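# Pin the cable end and wind it around a held reel

## Task

One gripper holds the reel and pins the cable, close to one of its ends, under one of its fingers. The cable goes round the reel's hub more than one complete turn. For almost all of that turn it stays within roughly one cable thickness of the hub. Any cable that doubles back between the flanges is subtracted from the turn. Declare the scene finished only when all of these hold: the holding grip keeps the reel steady and lifted above the table, the other arm's moving parts are not touching the reel or the cable, and the other arm is not pressing hard against the holding arm.

## Robot and tools

Robot: two arms, left_arm and right_arm, each ending in a parallel two-finger gripper. The fingers point along the gripper's own +z axis and separate along its y axis. end_effector_position is the spot between the finger pads, about 1 cm short of the fingertips. Each wrist has a camera whose cable counts as part of the arm.

Frame: the scene frame. Its origin is at table-top height, halfway between the two nominal bases. +x points out over the table, +z points up, and left_arm sits on the +y side. Arm names do not match left and right in the images. Calibrated bases are left_arm (+0.030, +0.296, 0) m and right_arm (-0.040, -0.234, 0) m, each turned very slightly about z. Printed positions and orientations can be a few cm off, more at long reach.

execute_actions(actions, cameras):
- actions is a list of actions. Each action is a table of up to 15 rows, one row per 1/30 s step. If there are fewer rows, the last row is repeated to fill 15 steps, and each action lasts 0.5 s.
- Each row holds 14 numbers in [-1, 1]. The first 7 are left_arm: dx, dy, dz, rx, ry, rz, opening. The next 7 are right_arm in the same order. Always send all 14.
- dx to rz are offsets, not poses. They are measured along the scene axes from that arm's Hand target as it was when the action began. Every row is counted from that same start. The hand turns about its Hand target position.
- Scale: 1.0 means 0.6 m for dx, dy, dz and 180 degrees for rotation. rx, ry, rz form a single rotation vector. A translation longer than 1.0 is shortened.
- Repeating an offset in a later action moves the hand further. Sending all six zeros asks the arm to reach its current Hand target again.
- opening is absolute: +1 is fully open (0.094 m) and -1 is closed. Writing 0 means half open, not 'no change'. To keep a gripper as it is, resend its present command, shown under Tool commands.
- cameras lists camera names: cam_high, cam_low, cam_left_wrist, cam_right_wrist, or ["all"]. An empty actions list returns images plus the scene number and task.

move(target, speed, blend, opening_speed, grip_force, blocking, cameras):
- target is one 14-number row in the layout above, or a list of up to 15 such rows. Every row is an offset from the Hand targets at the start of the move, not from the previous row.
- speed is in m/s, from 0.002 to 2.9, default 0.25. Rotation is capped at twice that value in rad/s. Give one number, or one per target.
- blend is a corner-rounding radius in metres. The default 0 stops at each waypoint.
- opening_speed is the rate of the opening command, per second on the -1..1 scale, at least 0.2. Use it to close gently.
- grip_force is the limit per finger pad, 10 to 50 N. It persists until changed, and fingers close slowly below full force.
- blocking=false returns after about 0.5 s while the move keeps running.
- The path is straight and ignores obstacles and the other arm. All paths share a 10 s cap.
- The result adds a 'move:' line giving the ending: done, off_target, moving, held or fault. It also names the limits that acted, e.g. limits=paced (the pose was clipped) or limits=held (steps were withheld).

wait(seconds 0-10): lets time pass while each arm holds its last command.

stop: brakes a running move.

zoom_image(camera, region=[x0,y0,x1,y1]): gives a closer look at part of the latest image. Pixels are counted from the top-left, with at most 504 by 504 per region. Images are 672x504.

read_manual: returns only licence texts.

finished_scene(scene): ends the scene. It cannot be undone, so call it only with the goal holding steadily.

Result lines:
- end_effector_position (m) and end_effector_quat_wxyz, in the scene frame.
- Hand target: the last commanded pose after clipping. Later offsets count from it.
- Tool commands: the present opening commands.
- grip_measured: finger opening on the command scale. It reads up to about 2.5 mm wide when empty and a few mm narrow on a squeezed part.
- grip_effort_nm: a smoothed gripper motor effort. Negative means closing. It is not a pad force.
- Joint positions: the last value is the opening in metres.
- Joint torques and Joint velocities: 'within noise' means at rest.
- MOTOR HOT: a warning that appears at 75 °C. At 90 °C a fault folds that arm away for the rest of the scene.

Control behaviour:
- Each step, the commanded orientation is clipped to within 40 degrees of the measured one. Large turns therefore need several steps.
- Grippers often rest a few cm short of the target because of friction and load. Resend zeros or the missing offset if needed.
- A blocked arm keeps pushing. To stop a push, command the target back past the gripper.
- Don't steer a gripper close to its own arm's base; go around it.
- Fast moves hit harder, and a target set deeper past a contact presses harder.

Avoid:
- dropping the reel or cable, or letting anything leave the table;
- slamming into the table or fixtures;
- any press or collision between the two arms, including one gripper closing on the other's fingers;
- loads on the camera cables;
- long stretched-out or straining holds that heat the motors.

Thinking time lets the scene run, and a loose object may occasionally be nudged.

Each tool is called after "Request:" as name(argument=value, ...) on one line, values as JSON.

## Session

Request:
execute_actions(actions=[])

Scene clock: 0.00 s.
left_arm: end_effector_position=(+0.2139, +0.1045, +0.1827) grip_measured=+1.000 grip_effort_nm=n/a end_effector_quat_wxyz=(+0.564, -0.133, +0.811, -0.077) | right_arm: end_effector_position=(+0.1754, -0.1633, +0.1294) grip_measured=+1.000 grip_effort_nm=n/a end_effector_quat_wxyz=(+0.366, +0.101, +0.925, -0.028)
Joint positions: left_arm=[-1.507 1.272 0.812 -0.993 -1.208 -1.743 0.094] | right_arm=[0.743 0.858 0.636 -0.855 0.593 0.835 0.094]
Joint velocities: within noise
Joint torques (N m): no reading
Heat: left arm: 36 °C; right arm: 33 °C.
Hand target: left_arm +0.2152, +0.1051, +0.1891; +0.573, -0.134, +0.805, -0.079 | right_arm +0.1744, -0.1668, +0.1311; +0.367, +0.101, +0.924, -0.036
Tool commands: left_gripper/opening=+1.0 right_gripper/opening=+1.0

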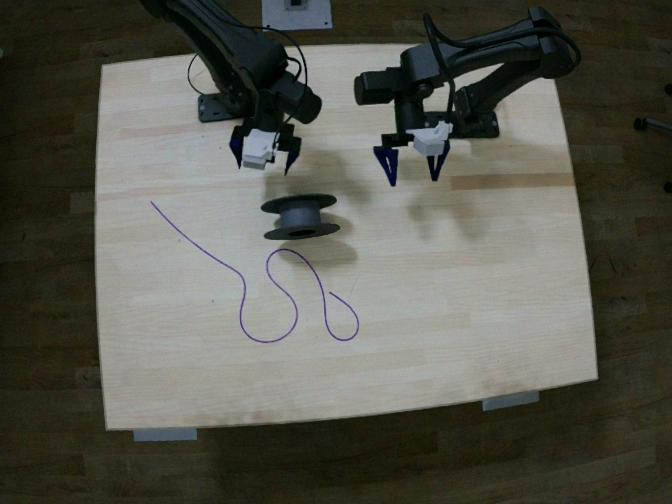

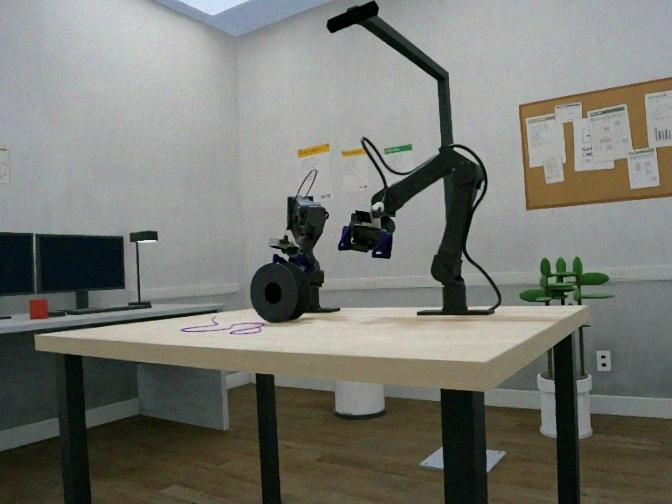

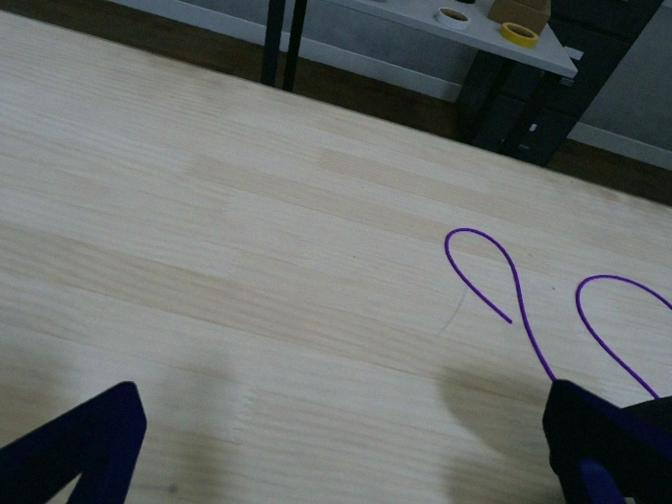

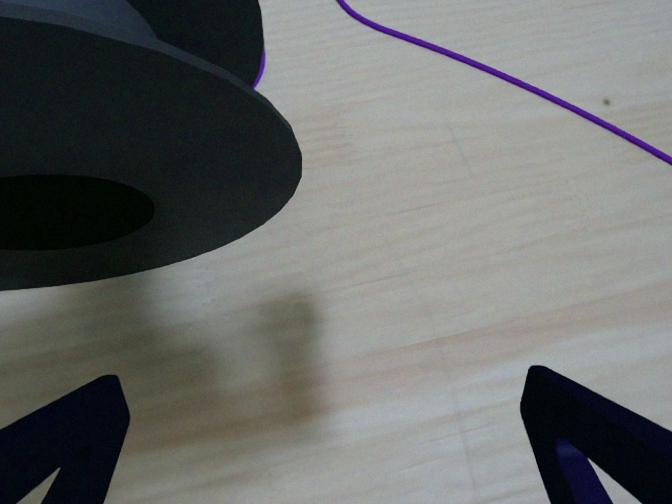

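Request:
zoom_image(camera="cam_high", region=[220, 170, 380, 290])

Request:
zoom_image(camera="cam_low", region=[170, 160, 410, 340])

Scaled by 3.150.

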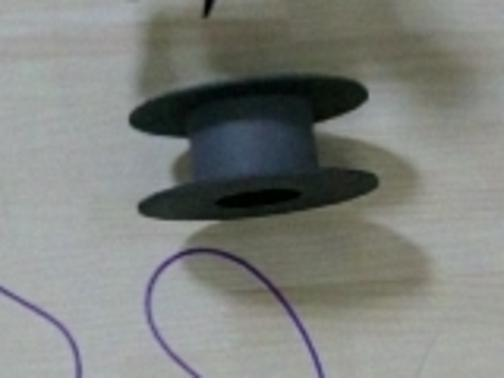

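Scaled by 2.100.

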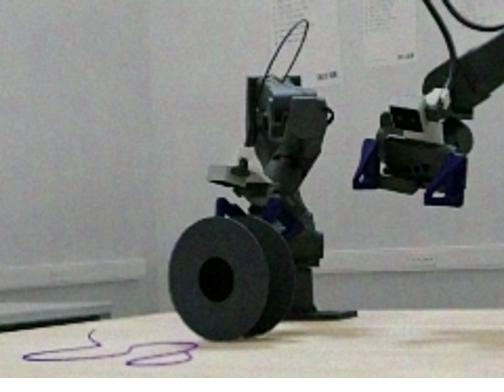

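Request:
zoom_image(camera="cam_high", region=[140, 60, 340, 220])

Request:
zoom_image(camera="cam_high", region=[340, 40, 540, 200])

Scaled by 2.520.

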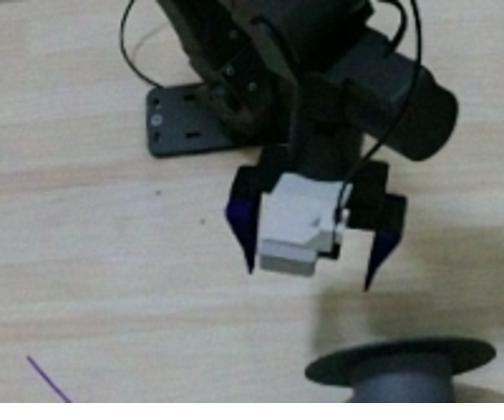

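Scaled by 2.520.

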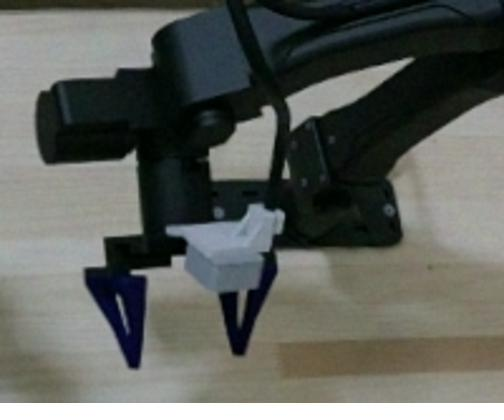

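Request:
move(target=[[0,0,0,0,0,0,1,0,0,0.167,0,0,0,1],[0,0,0,0,0,0,1,0.146,0.128,0.165,-0.075,0.0888,0.563,1]], blend=[0.03,0], speed=0.2, cameras=["all"])

Scene clock: 456.50 s.
left_arm: end_effector_position=(+0.2139, +0.1045, +0.1825) grip_measured=+1.000 grip_effort_nm=0.00 end_effector_quat_wxyz=(+0.564, -0.133, +0.812, -0.077) | right_arm: end_effector_position=(+0.2725, -0.0941, +0.2270) grip_measured=+1.000 grip_effort_nm=-0.01 end_effector_quat_wxyz=(-0.167, +0.687, -0.695, -0.133)
Joint positions: left_arm=[-1.507 1.272 0.812 -0.993 -1.208 -1.743 0.094] | right_arm=[0.178 1.73 1.817 -1.512 -0.406 -1.321 0.094]
Joint torques (N m): left_arm=[-0.05 -3.88 6.27 0.32 -0.73 -0.01] | right_arm=[0.9 -5.83 8.1 0.1 -0.35 -0.06]
Heat: left arm: 36 °C; right arm: 36 °C.
Hand target: left_arm +0.2152, +0.1051, +0.1891; +0.573, -0.134, +0.805, -0.079 | right_arm +0.2619, -0.0899, +0.2302; -0.153, +0.690, -0.690, -0.153
Off the commanded pose: left_arm 0.007 m, 1 deg | right_arm 0.012 m, 3 deg.
move: off_target (right_arm)

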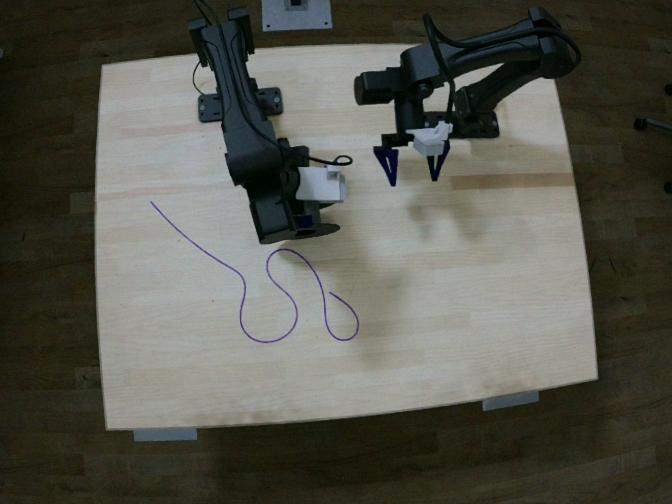

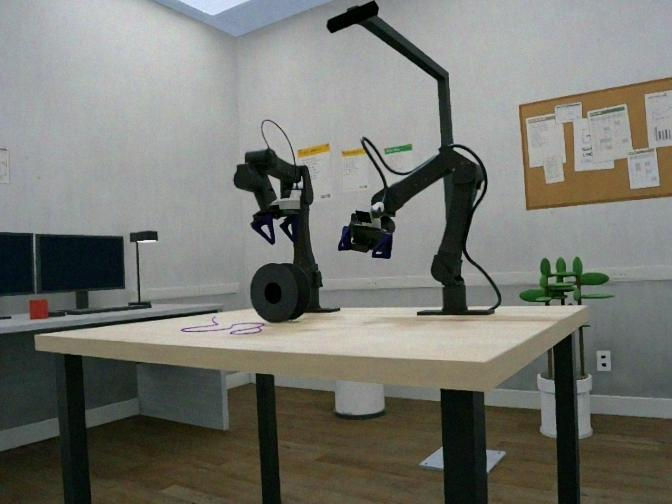

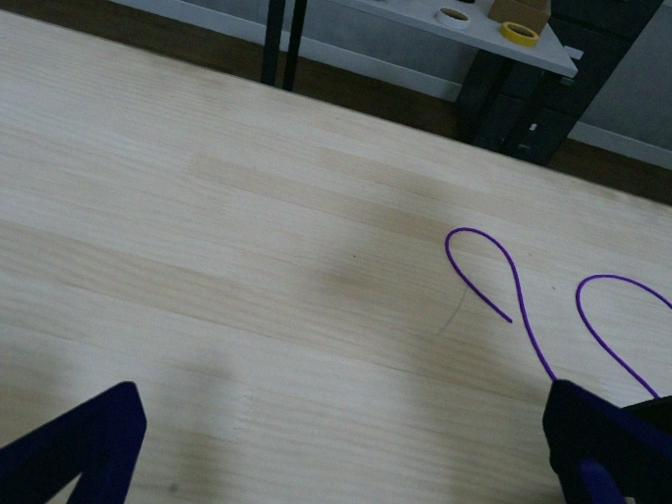

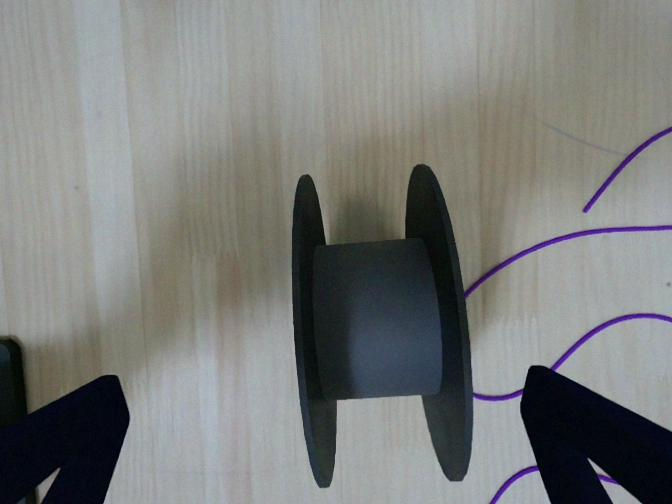

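Request:
zoom_image(camera="cam_high", region=[220, 130, 380, 250])

Request:
zoom_image(camera="cam_low", region=[210, 120, 420, 340])

Scaled by 3.150.

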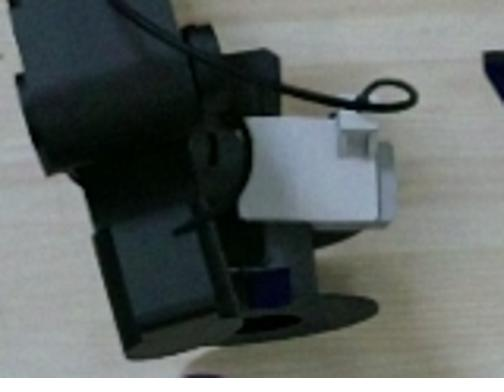

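Scaled by 2.291.

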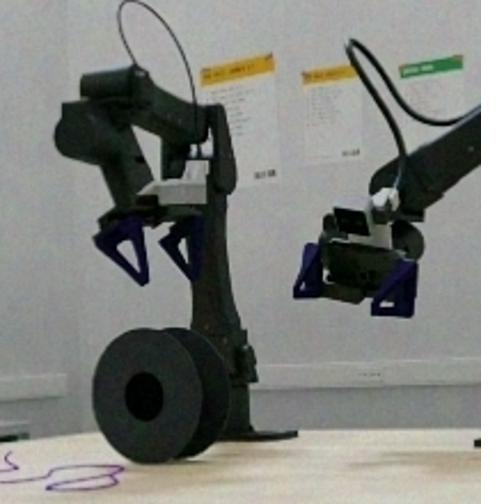

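Request:
zoom_image(camera="cam_right_wrist", region=[250, 150, 510, 345])

Request:
zoom_image(camera="cam_right_wrist", region=[250, 310, 510, 504])

Scaled by 1.938.

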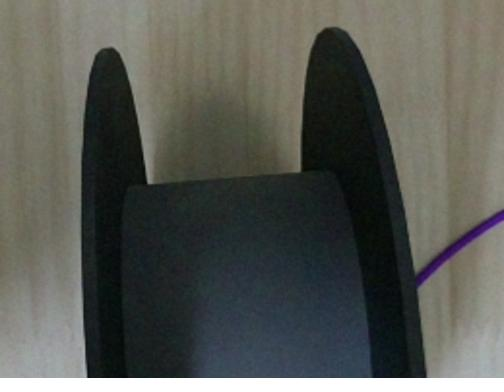

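Scaled by 1.938.

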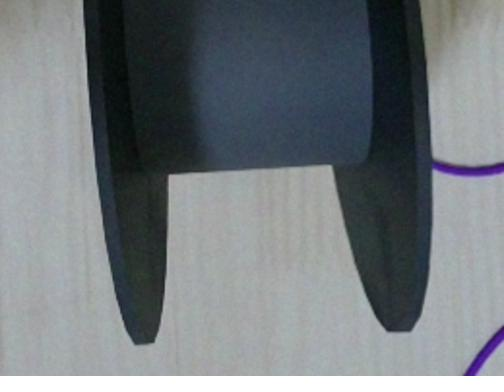

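Request:
move(target=[0,0,0,0,0,0,1,0.0,0,-0.08,0,0,0,1], speed=0.15, cameras=["cam_right_wrist","cam_high"])

Scene clock: 542.57 s.
left_arm: end_effector_position=(+0.2139, +0.1045, +0.1825) grip_measured=+1.000 grip_effort_nm=0.00 end_effector_quat_wxyz=(+0.564, -0.133, +0.812, -0.077) | right_arm: end_effector_position=(+0.2692, -0.0945, +0.1793) grip_measured=+1.000 grip_effort_nm=-0.01 end_effector_quat_wxyz=(-0.148, +0.685, -0.698, -0.146)
Joint positions: left_arm=[-1.507 1.272 0.812 -0.993 -1.208 -1.743 0.094] | right_arm=[0.178 1.717 1.612 -1.367 -0.408 -1.323 0.094]
Joint torques (N m): left_arm=[-0.03 -3.88 6.26 0.33 -0.73 -0.02] | right_arm=[0.9 -8.5 4.77 0.64 -0.33 -0.07]
Heat: left arm: 36 °C; right arm: 39 °C.
Hand target: left_arm +0.2152, +0.1051, +0.1891; +0.573, -0.134, +0.805, -0.079 | right_arm +0.2619, -0.0899, +0.1822; -0.153, +0.690, -0.690, -0.153
Off the commanded pose: left_arm 0.007 m, 1 deg | right_arm 0.009 m, 2 deg.
move: done
Images, in order (width x height): cam_high 672x504, cam_right_wrist 672x504.

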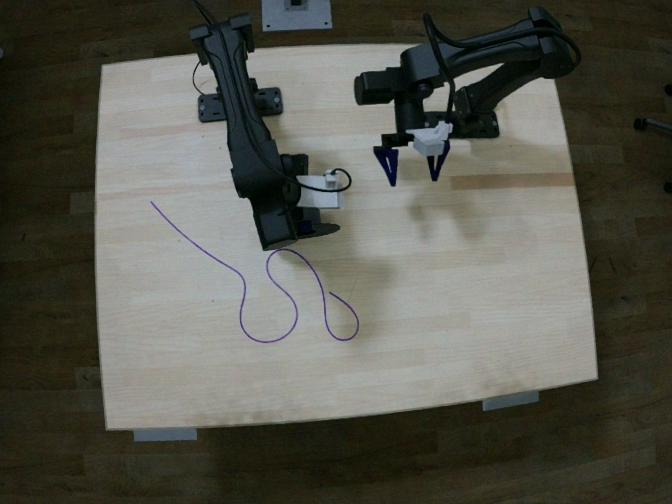

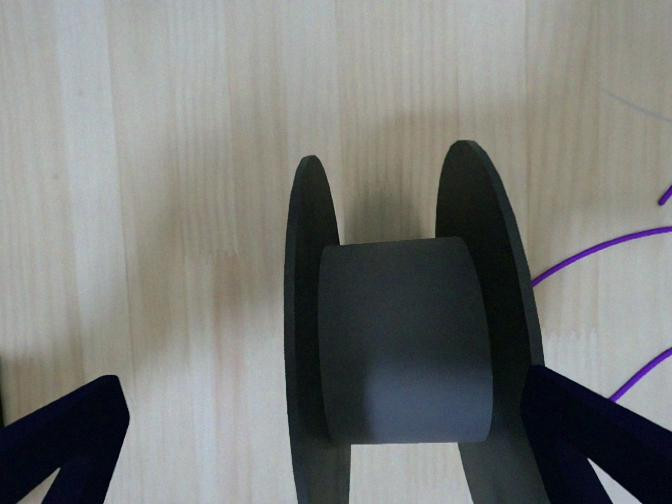

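Request:
move(target=[0,0,0,0,0,0,1,0.041,0,0,0,-0.028,0,1], speed=0.1, cameras=["cam_right_wrist","cam_high","cam_low"])

Scene clock: 565.60 s.
left_arm: end_effector_position=(+0.2139, +0.1045, +0.1825) grip_measured=+1.000 grip_effort_nm=0.00 end_effector_quat_wxyz=(+0.564, -0.133, +0.812, -0.077) | right_arm: end_effector_position=(+0.2893, -0.0908, +0.1820) grip_measured=+1.000 grip_effort_nm=-0.01 end_effector_quat_wxyz=(-0.184, +0.693, -0.687, -0.121)
Joint positions: left_arm=[-1.507 1.272 0.812 -0.993 -1.208 -1.743 0.094] | right_arm=[0.178 1.717 1.612 -1.28 -0.405 -1.333 0.094]
Joint torques (N m): left_arm=[-0.02 -3.86 6.27 0.33 -0.73 -0.02] | right_arm=[0.25 -7.27 5.78 0.76 -0.2 -0.07]
Heat: left arm: 36 °C; right arm: 36 °C.
Hand target: left_arm +0.2152, +0.1051, +0.1891; +0.573, -0.134, +0.805, -0.079 | right_arm +0.2865, -0.0899, +0.1822; -0.183, +0.696, -0.683, -0.123
Off the commanded pose: left_arm 0.007 m, 1 deg | right_arm 0.003 m, 1 deg.
move: done
Images, in order (width x height): cam_high 672x504, cam_low 672x504, cam_right_wrist 672x504.

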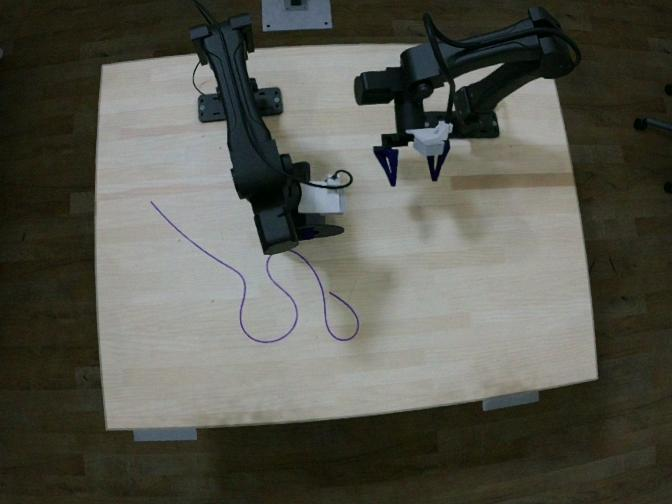

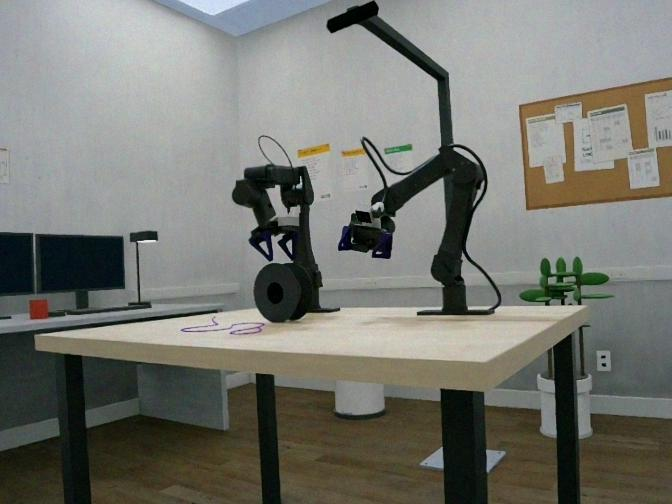

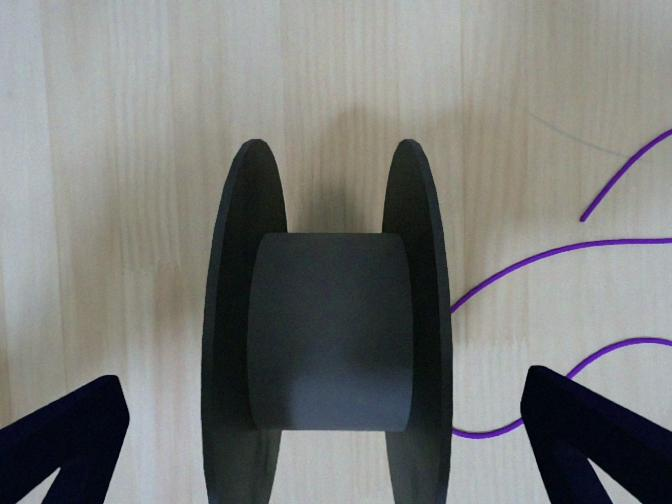

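Request:
move(target=[0,0,0,0,0,0,1,0.004,0,-0.1,0,0,0,1], speed=0.1, cameras=["cam_right_wrist","cam_low"])

Scene clock: 579.10 s.
left_arm: end_effector_position=(+0.2139, +0.1045, +0.1825) grip_measured=+1.000 grip_effort_nm=0.00 end_effector_quat_wxyz=(+0.564, -0.133, +0.812, -0.077) | right_arm: end_effector_position=(+0.2945, -0.0900, +0.1273) grip_measured=+1.000 grip_effort_nm=-0.01 end_effector_quat_wxyz=(-0.190, +0.694, -0.684, -0.115)
Joint positions: left_arm=[-1.507 1.272 0.812 -0.993 -1.208 -1.743 0.094] | right_arm=[0.178 1.717 1.392 -1.043 -0.403 -1.335 0.094]
Joint torques (N m): left_arm=[-0.03 -3.88 6.27 0.32 -0.73 -0.01] | right_arm=[0.1 -6.95 5 0.81 -0.22 -0.05]
Heat: left arm: 36 °C; right arm: 36 °C.
Hand target: left_arm +0.2152, +0.1051, +0.1891; +0.573, -0.134, +0.805, -0.079 | right_arm +0.2889, -0.0899, +0.1222; -0.183, +0.697, -0.683, -0.123
Off the commanded pose: left_arm 0.007 m, 1 deg | right_arm 0.008 m, 1 deg.
move: done
Images, in order (width x height): cam_low 672x504, cam_right_wrist 672x504.

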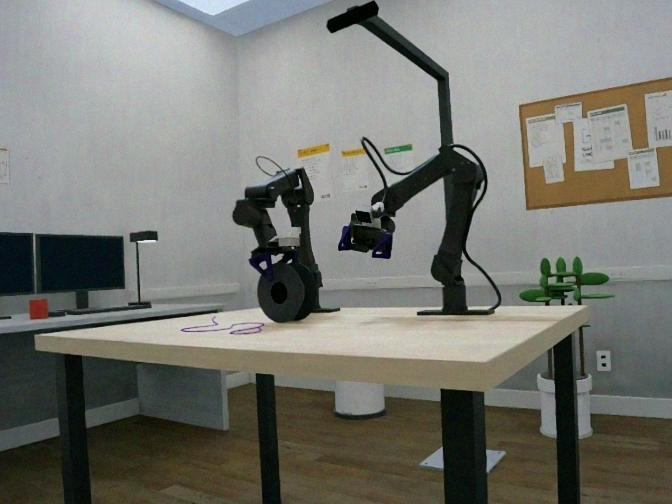

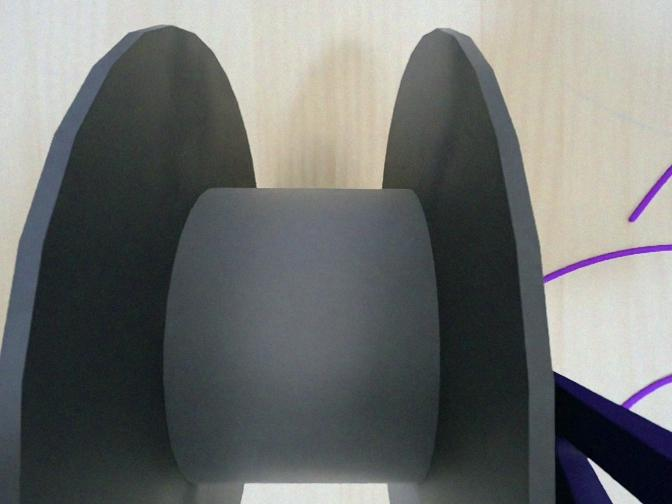

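Request:
move(target=[0,0,0,0,0,0,1,-0.01,0,0,0,0,0,1], speed=0.05, cameras=["cam_right_wrist"])

Scene clock: 585.57 s.
left_arm: end_effector_position=(+0.2139, +0.1045, +0.1825) grip_measured=+1.000 grip_effort_nm=0.00 end_effector_quat_wxyz=(+0.564, -0.133, +0.812, -0.077) | right_arm: end_effector_position=(+0.2896, -0.0910, +0.1204) grip_measured=+1.000 grip_effort_nm=-0.01 end_effector_quat_wxyz=(-0.183, +0.694, -0.686, -0.120)
Joint positions: left_arm=[-1.507 1.272 0.812 -0.993 -1.208 -1.743 0.094] | right_arm=[0.178 1.717 1.368 -1.038 -0.403 -1.335 0.094]
Joint torques (N m): left_arm=[-0.03 -3.89 6.27 0.33 -0.73 -0.02] | right_arm=[0.5 -8.77 4.77 0.78 -0.19 -0.02]
Heat: left arm: 36 °C; right arm: 36 °C.
Hand target: left_arm +0.2152, +0.1051, +0.1891; +0.573, -0.134, +0.805, -0.079 | right_arm +0.2829, -0.0899, +0.1223; -0.183, +0.697, -0.683, -0.123
Off the commanded pose: left_arm 0.007 m, 1 deg | right_arm 0.007 m, 1 deg.
move: done
Images, in order (width x height): cam_right_wrist 672x504.

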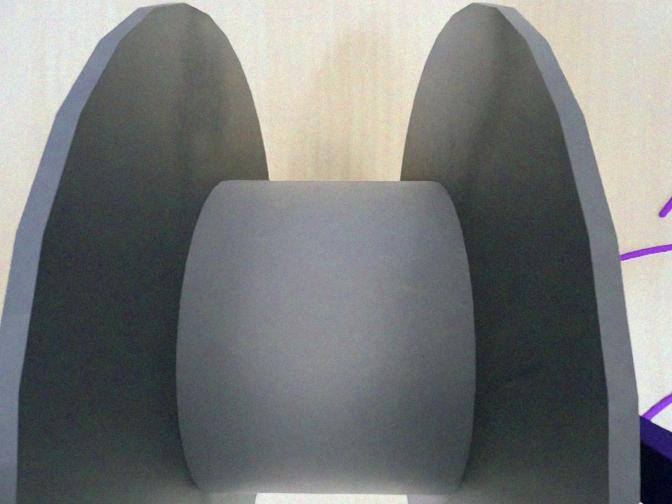

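Request:
move(target=[0,0,0,0,0,0,1,0,0,0,0,0,0,0.25], opening_speed=0.5, grip_force=[50,25], cameras=["cam_right_wrist","cam_low"])

Scene clock: 593.80 s.
left_arm: end_effector_position=(+0.2139, +0.1045, +0.1825) grip_measured=+1.000 grip_effort_nm=0.00 end_effector_quat_wxyz=(+0.564, -0.133, +0.812, -0.077) | right_arm: end_effector_position=(+0.2900, -0.0910, +0.1204) grip_measured=+0.377 grip_effort_nm=-0.53 end_effector_quat_wxyz=(-0.183, +0.694, -0.686, -0.120)
Joint positions: left_arm=[-1.507 1.272 0.812 -0.993 -1.208 -1.743 0.094] | right_arm=[0.178 1.717 1.368 -1.037 -0.403 -1.335 0.065]
Joint torques (N m): left_arm=[-0.03 -3.88 6.26 0.32 -0.73 -0.01] | right_arm=[0.54 -8.83 4.78 0.75 -0.21 -0.02]
Heat: left arm: 36 °C; right arm: 35 °C.
Hand target: left_arm +0.2152, +0.1051, +0.1891; +0.573, -0.134, +0.805, -0.079 | right_arm +0.2829, -0.0899, +0.1222; -0.183, +0.697, -0.683, -0.123
Off the commanded pose: left_arm 0.007 m, 1 deg | right_arm 0.007 m, 1 deg.
grip_force (N): 50, 25
move: done
Images, in order (width x height): cam_low 672x504, cam_right_wrist 672x504.

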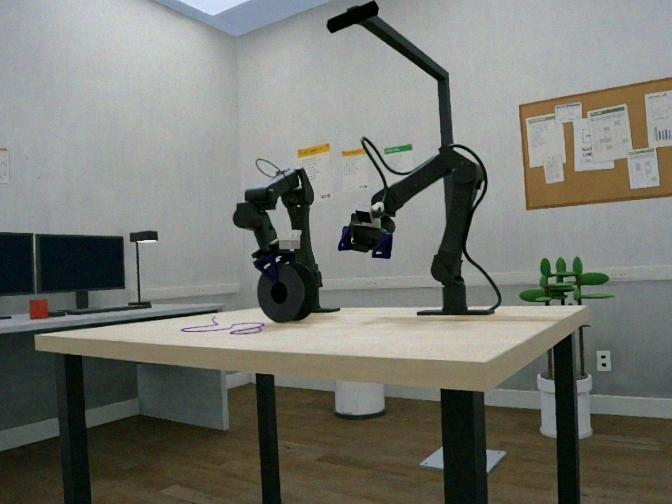

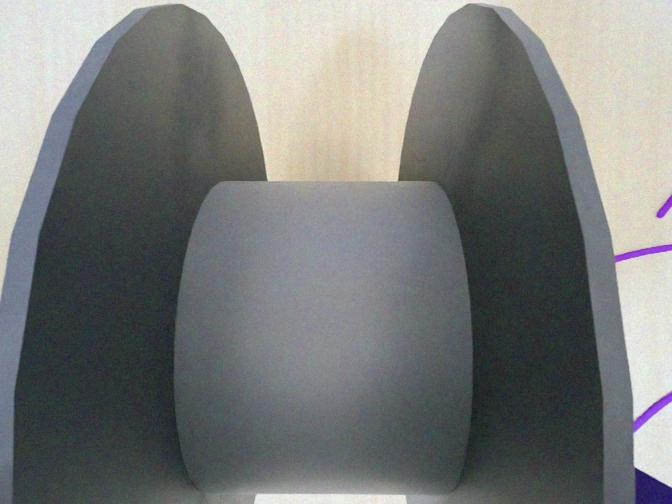

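Request:
move(target=[[0,0,0,0,0,0,1,0,0,0.06,0,0,0,0.25],[0,0,0,0,0,0,1,0.16,0.2,0.065,0,0,0,0.25]], speed=0.12, blend=[0.02,0], cameras=["all"])

Scene clock: 603.33 s.
left_arm: end_effector_position=(+0.2139, +0.1045, +0.1825) grip_measured=+1.000 grip_effort_nm=0.00 end_effector_quat_wxyz=(+0.564, -0.133, +0.812, -0.077) | right_arm: end_effector_position=(+0.3805, +0.0262, +0.1552) grip_measured=+0.376 grip_effort_nm=-0.57 end_effector_quat_wxyz=(-0.182, +0.698, -0.683, -0.114)
Joint positions: left_arm=[-1.507 1.272 0.812 -0.993 -1.208 -1.743 0.094] | right_arm=[0.399 2.228 2.223 -1.294 -0.343 -1.115 0.065]
Joint torques (N m): left_arm=[-0.05 -3.88 6.27 0.32 -0.73 -0.01] | right_arm=[0.27 -10.04 9.39 0.7 -0.28 0.1]
Heat: left arm: 36 °C; right arm: 36 °C.
Hand target: left_arm +0.2152, +0.1051, +0.1891; +0.573, -0.134, +0.805, -0.079 | right_arm +0.3789, +0.0300, +0.1611; -0.183, +0.696, -0.683, -0.123
Off the commanded pose: left_arm 0.007 m, 1 deg | right_arm 0.007 m, 1 deg.
grip_force (N): 50, 25
move: done; blend cut to 0.0181 m at target 1

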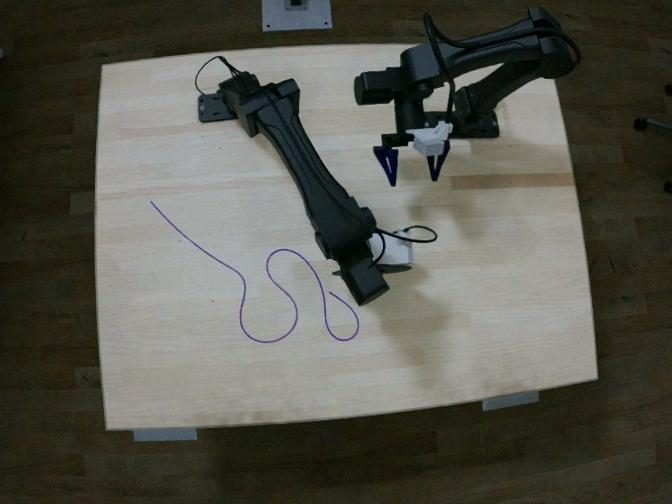

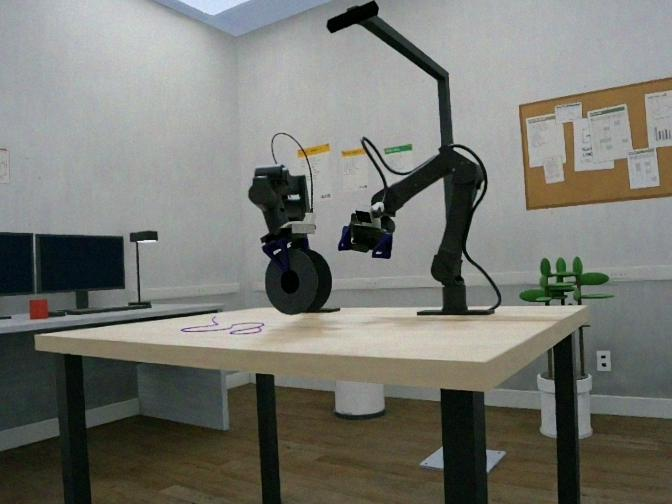

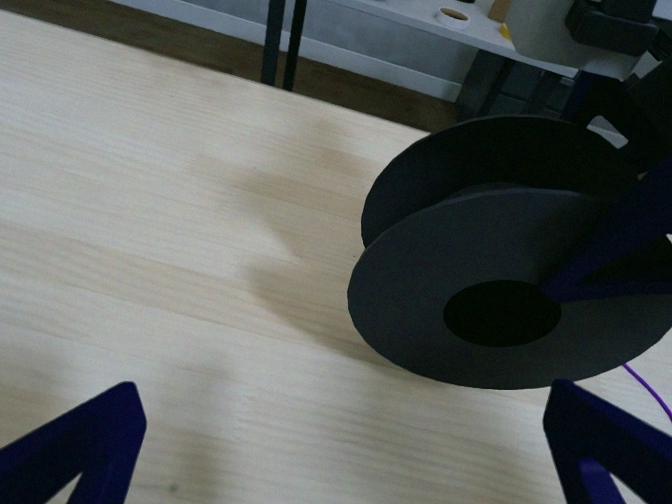

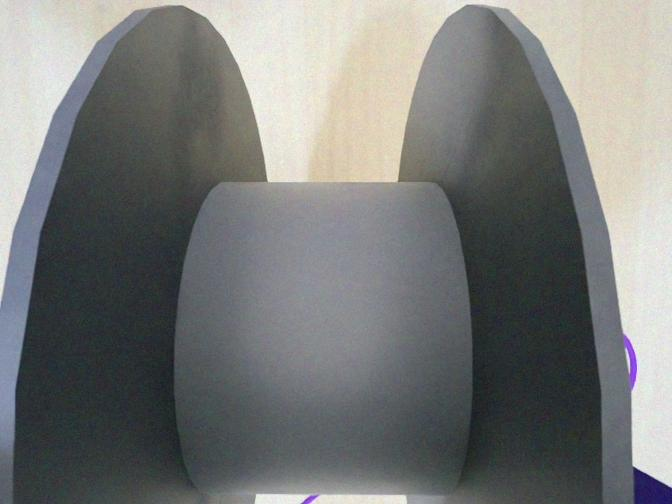

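Request:
move(target=[0,0,0,0,0,0,1,0,0,-0.05,0,0,0,0.25], speed=0.08, cameras=["cam_low","cam_left_wrist"])

Scene clock: 609.20 s.
left_arm: end_effector_position=(+0.2139, +0.1045, +0.1825) grip_measured=+1.000 grip_effort_nm=0.00 end_effector_quat_wxyz=(+0.564, -0.133, +0.812, -0.077) | right_arm: end_effector_position=(+0.3832, +0.0271, +0.1263) grip_measured=+0.376 grip_effort_nm=-0.57 end_effector_quat_wxyz=(-0.178, +0.697, -0.685, -0.115)
Joint positions: left_arm=[-1.507 1.272 0.812 -0.993 -1.208 -1.743 0.094] | right_arm=[0.399 2.228 2.11 -1.191 -0.341 -1.115 0.065]
Joint torques (N m): left_arm=[-0.03 -3.88 6.27 0.33 -0.73 -0.02] | right_arm=[0.32 -12.44 5.14 1.04 -0.29 0.09]
Heat: left arm: 36 °C; right arm: 37 °C.
Hand target: left_arm +0.2152, +0.1051, +0.1891; +0.573, -0.134, +0.805, -0.079 | right_arm +0.3790, +0.0300, +0.1312; -0.183, +0.696, -0.683, -0.123
Off the commanded pose: left_arm 0.007 m, 1 deg | right_arm 0.007 m, 1 deg.
grip_force (N): 50, 25
move: done
Images, in order (width x height): cam_low 672x504, cam_left_wrist 672x504.

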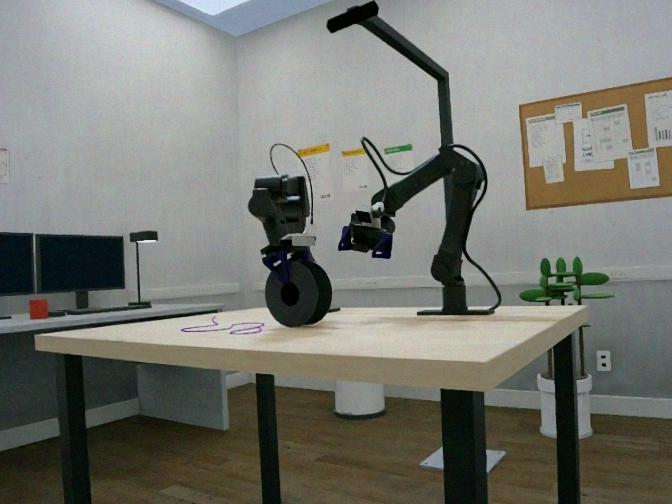

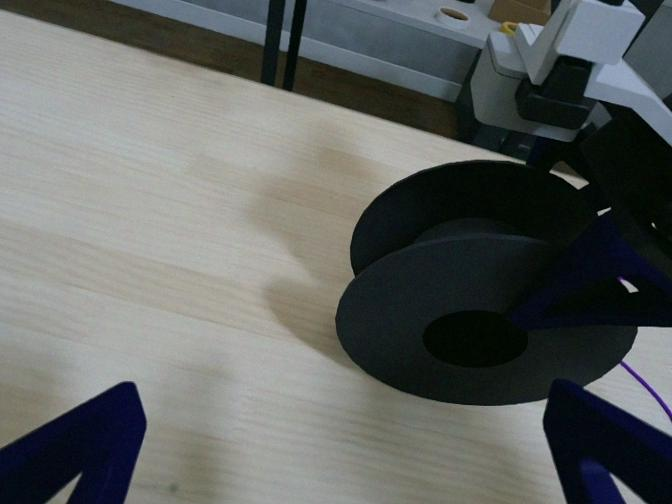

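Request:
move(target=[0,0,0,0,0,0,1,0,0,-0.008,0,0,0,0.25], speed=0.05, cameras=["cam_low"])

Request:
zoom_image(camera="cam_low", region=[220, 230, 380, 350])

Scene clock: 613.13 s.
left_arm: end_effector_position=(+0.2139, +0.1045, +0.1825) grip_measured=+1.000 grip_effort_nm=-0.01 end_effector_quat_wxyz=(+0.564, -0.133, +0.812, -0.077) | right_arm: end_effector_position=(+0.3831, +0.0277, +0.1242) grip_measured=+0.376 grip_effort_nm=-0.57 end_effector_quat_wxyz=(-0.179, +0.697, -0.685, -0.117)
Joint positions: left_arm=[-1.507 1.272 0.812 -0.993 -1.208 -1.743 0.094] | right_arm=[0.399 2.225 2.096 -1.178 -0.345 -1.114 0.065]
Joint torques (N m): left_arm=[-0.03 -3.88 6.26 0.32 -0.73 -0.01] | right_arm=[0.31 -12.4 4.46 1.11 -0.27 0.07]
Heat: left arm: 36 °C; right arm: 37 °C.
Hand target: left_arm +0.2152, +0.1051, +0.1891; +0.573, -0.134, +0.805, -0.079 | right_arm +0.3790, +0.0300, +0.1264; -0.183, +0.696, -0.683, -0.123
Off the commanded pose: left_arm 0.007 m, 1 deg | right_arm 0.005 m, 1 deg.
grip_force (N): 50, 25
move: done
Images, in order (width x height): cam_low 672x504.

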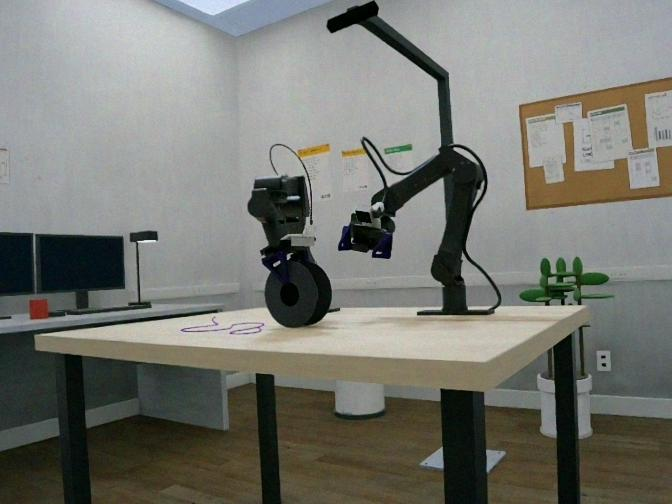

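Scaled by 3.150.

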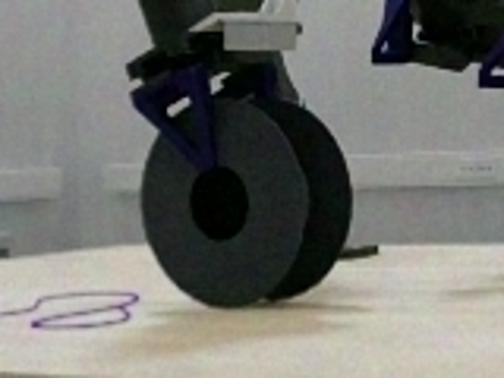

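Request:
move(target=[0,0,0,0,0,0,1,0,0,-0.005,0,0,0,0.25], speed=0.03)

Request:
move(target=[0,0,0,0,0,0,1,0,0,0,0,0,0,0.6], opening_speed=0.3, cameras=["cam_right_wrist","cam_low","cam_left_wrist"])

Scene clock: 618.80 s.
left_arm: end_effector_position=(+0.2139, +0.1045, +0.1825) grip_measured=+1.000 grip_effort_nm=0.00 end_effector_quat_wxyz=(+0.564, -0.133, +0.812, -0.077) | right_arm: end_effector_position=(+0.3827, +0.0277, +0.1242) grip_measured=+0.376 grip_effort_nm=-0.57 end_effector_quat_wxyz=(-0.181, +0.697, -0.684, -0.116)
Joint positions: left_arm=[-1.507 1.272 0.812 -0.993 -1.208 -1.743 0.094] | right_arm=[0.399 2.218 2.083 -1.168 -0.345 -1.114 0.065]
Joint torques (N m): left_arm=[-0.03 -3.89 6.24 0.33 -0.73 -0.01] | right_arm=[0.28 -11.9 4.27 1.18 -0.27 0.06]
Heat: left arm: 36 °C; right arm: 36 °C.
Hand target: left_arm +0.2152, +0.1051, +0.1891; +0.573, -0.134, +0.805, -0.079 | right_arm +0.3790, +0.0300, +0.1233; -0.183, +0.696, -0.683, -0.123
Off the commanded pose: left_arm 0.007 m, 1 deg | right_arm 0.004 m, 1 deg.
grip_force (N): 50, 25
move: done

Scene clock: 620.17 s.
left_arm: end_effector_position=(+0.2139, +0.1045, +0.1825) grip_measured=+1.000 grip_effort_nm=0.00 end_effector_quat_wxyz=(+0.564, -0.133, +0.812, -0.077) | right_arm: end_effector_position=(+0.3852, +0.0290, +0.1229) grip_measured=+0.597 grip_effort_nm=0.13 end_effector_quat_wxyz=(-0.186, +0.697, -0.683, -0.115)
Joint positions: left_arm=[-1.507 1.272 0.812 -0.993 -1.208 -1.743 0.094] | right_arm=[0.399 2.218 2.075 -1.148 -0.346 -1.113 0.075]
Joint torques (N m): left_arm=[-0.02 -3.89 6.26 0.33 -0.73 -0.02] | right_arm=[0.27 -11.9 4.94 0.96 -0.26 0.07]
Heat: left arm: 36 °C; right arm: 36 °C.
Hand target: left_arm +0.2152, +0.1051, +0.1891; +0.573, -0.134, +0.805, -0.079 | right_arm +0.3790, +0.0300, +0.1234; -0.183, +0.696, -0.683, -0.123
Off the commanded pose: left_arm 0.007 m, 1 deg | right_arm 0.006 m, 1 deg.
grip_force (N): 50, 25
move: done
Images, in order (width x height): cam_low 672x504, cam_left_wrist 672x504, cam_right_wrist 672x504.

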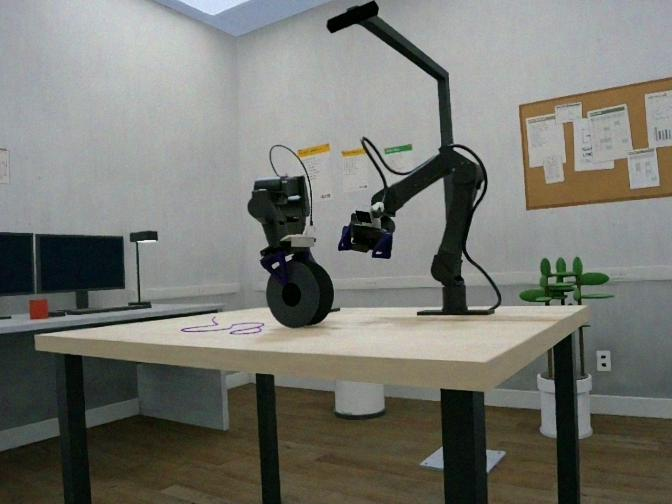

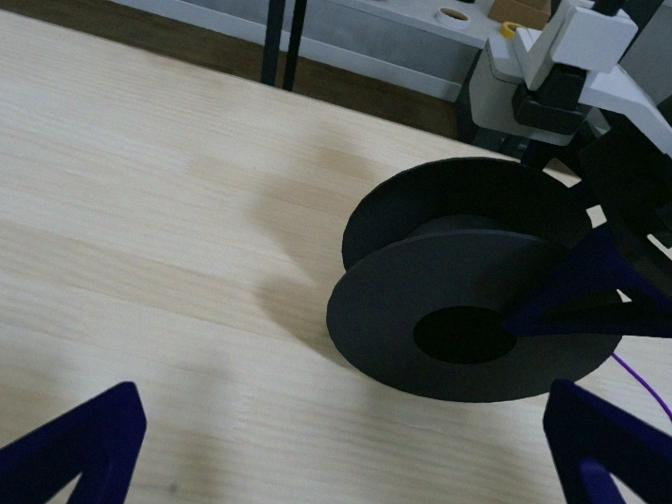

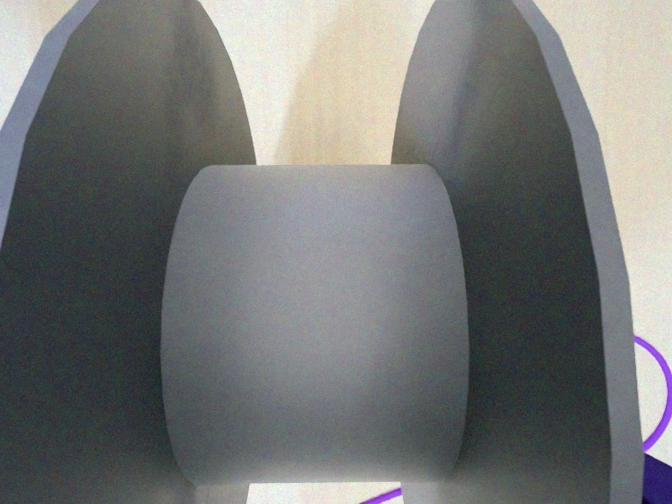

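Request:
move(target=[0,0,0,0,0,0,1,0,0,0,0,0,0,1], opening_speed=0.5, grip_force=[50,50], cameras=["cam_right_wrist"])

Scene clock: 624.77 s.
left_arm: end_effector_position=(+0.2139, +0.1045, +0.1825) grip_measured=+1.000 grip_effort_nm=0.00 end_effector_quat_wxyz=(+0.564, -0.133, +0.812, -0.077) | right_arm: end_effector_position=(+0.3853, +0.0290, +0.1229) grip_measured=+0.997 grip_effort_nm=0.14 end_effector_quat_wxyz=(-0.186, +0.697, -0.683, -0.115)
Joint positions: left_arm=[-1.507 1.272 0.812 -0.993 -1.208 -1.743 0.094] | right_arm=[0.399 2.218 2.075 -1.148 -0.346 -1.113 0.094]
Joint torques (N m): left_arm=[-0.03 -3.89 6.27 0.33 -0.73 -0.01] | right_arm=[0.34 -11.96 4.9 0.95 -0.23 0.07]
Heat: left arm: 36 °C; right arm: 36 °C.
Hand target: left_arm +0.2152, +0.1051, +0.1891; +0.573, -0.134, +0.805, -0.079 | right_arm +0.3790, +0.0300, +0.1234; -0.183, +0.696, -0.683, -0.123
Off the commanded pose: left_arm 0.007 m, 1 deg | right_arm 0.006 m, 1 deg.
move: done
Images, in order (width x height): cam_right_wrist 672x504.

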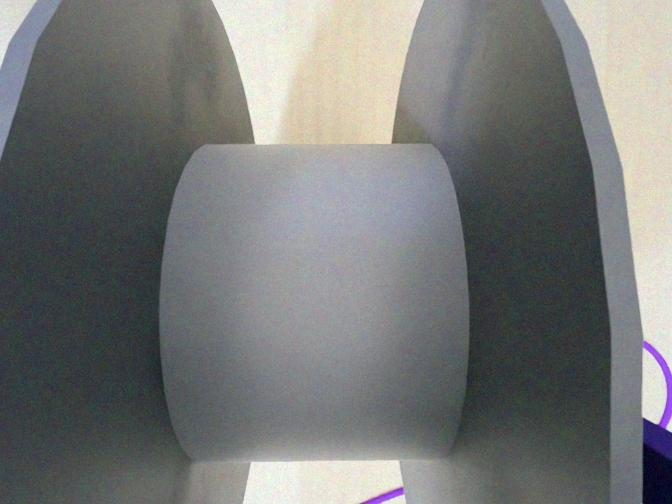

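Request:
wait(seconds=0.2, cameras=["cam_right_wrist"])

Scene clock: 628.07 s.
left_arm: end_effector_position=(+0.2139, +0.1045, +0.1825) grip_measured=+1.000 grip_effort_nm=0.00 end_effector_quat_wxyz=(+0.564, -0.133, +0.812, -0.077) | right_arm: end_effector_position=(+0.3853, +0.0290, +0.1229) grip_measured=+0.997 grip_effort_nm=0.13 end_effector_quat_wxyz=(-0.186, +0.697, -0.683, -0.115)
Joint positions: left_arm=[-1.507 1.272 0.812 -0.993 -1.208 -1.743 0.094] | right_arm=[0.399 2.218 2.075 -1.148 -0.346 -1.113 0.094]
Joint torques (N m): left_arm=[-0.03 -3.89 6.26 0.33 -0.73 -0.02] | right_arm=[0.35 -12 4.92 0.96 -0.25 0.07]
Heat: left arm: 36 °C; right arm: 35 °C.
Hand target: left_arm +0.2152, +0.1051, +0.1891; +0.573, -0.134, +0.805, -0.079 | right_arm +0.3790, +0.0300, +0.1234; -0.183, +0.696, -0.683, -0.123
Tool commands: left_gripper/opening=+1.0 right_gripper/opening=+1.0
Off the commanded pose: left_arm 0.007 m, 1 deg | right_arm 0.006 m, 1 deg.
wait: 0.20 s; at rest from the start
Images, in order (width x height): cam_right_wrist 672x504.

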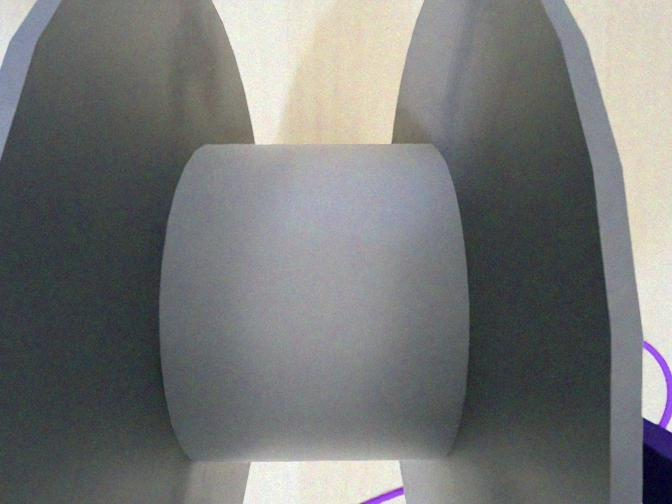

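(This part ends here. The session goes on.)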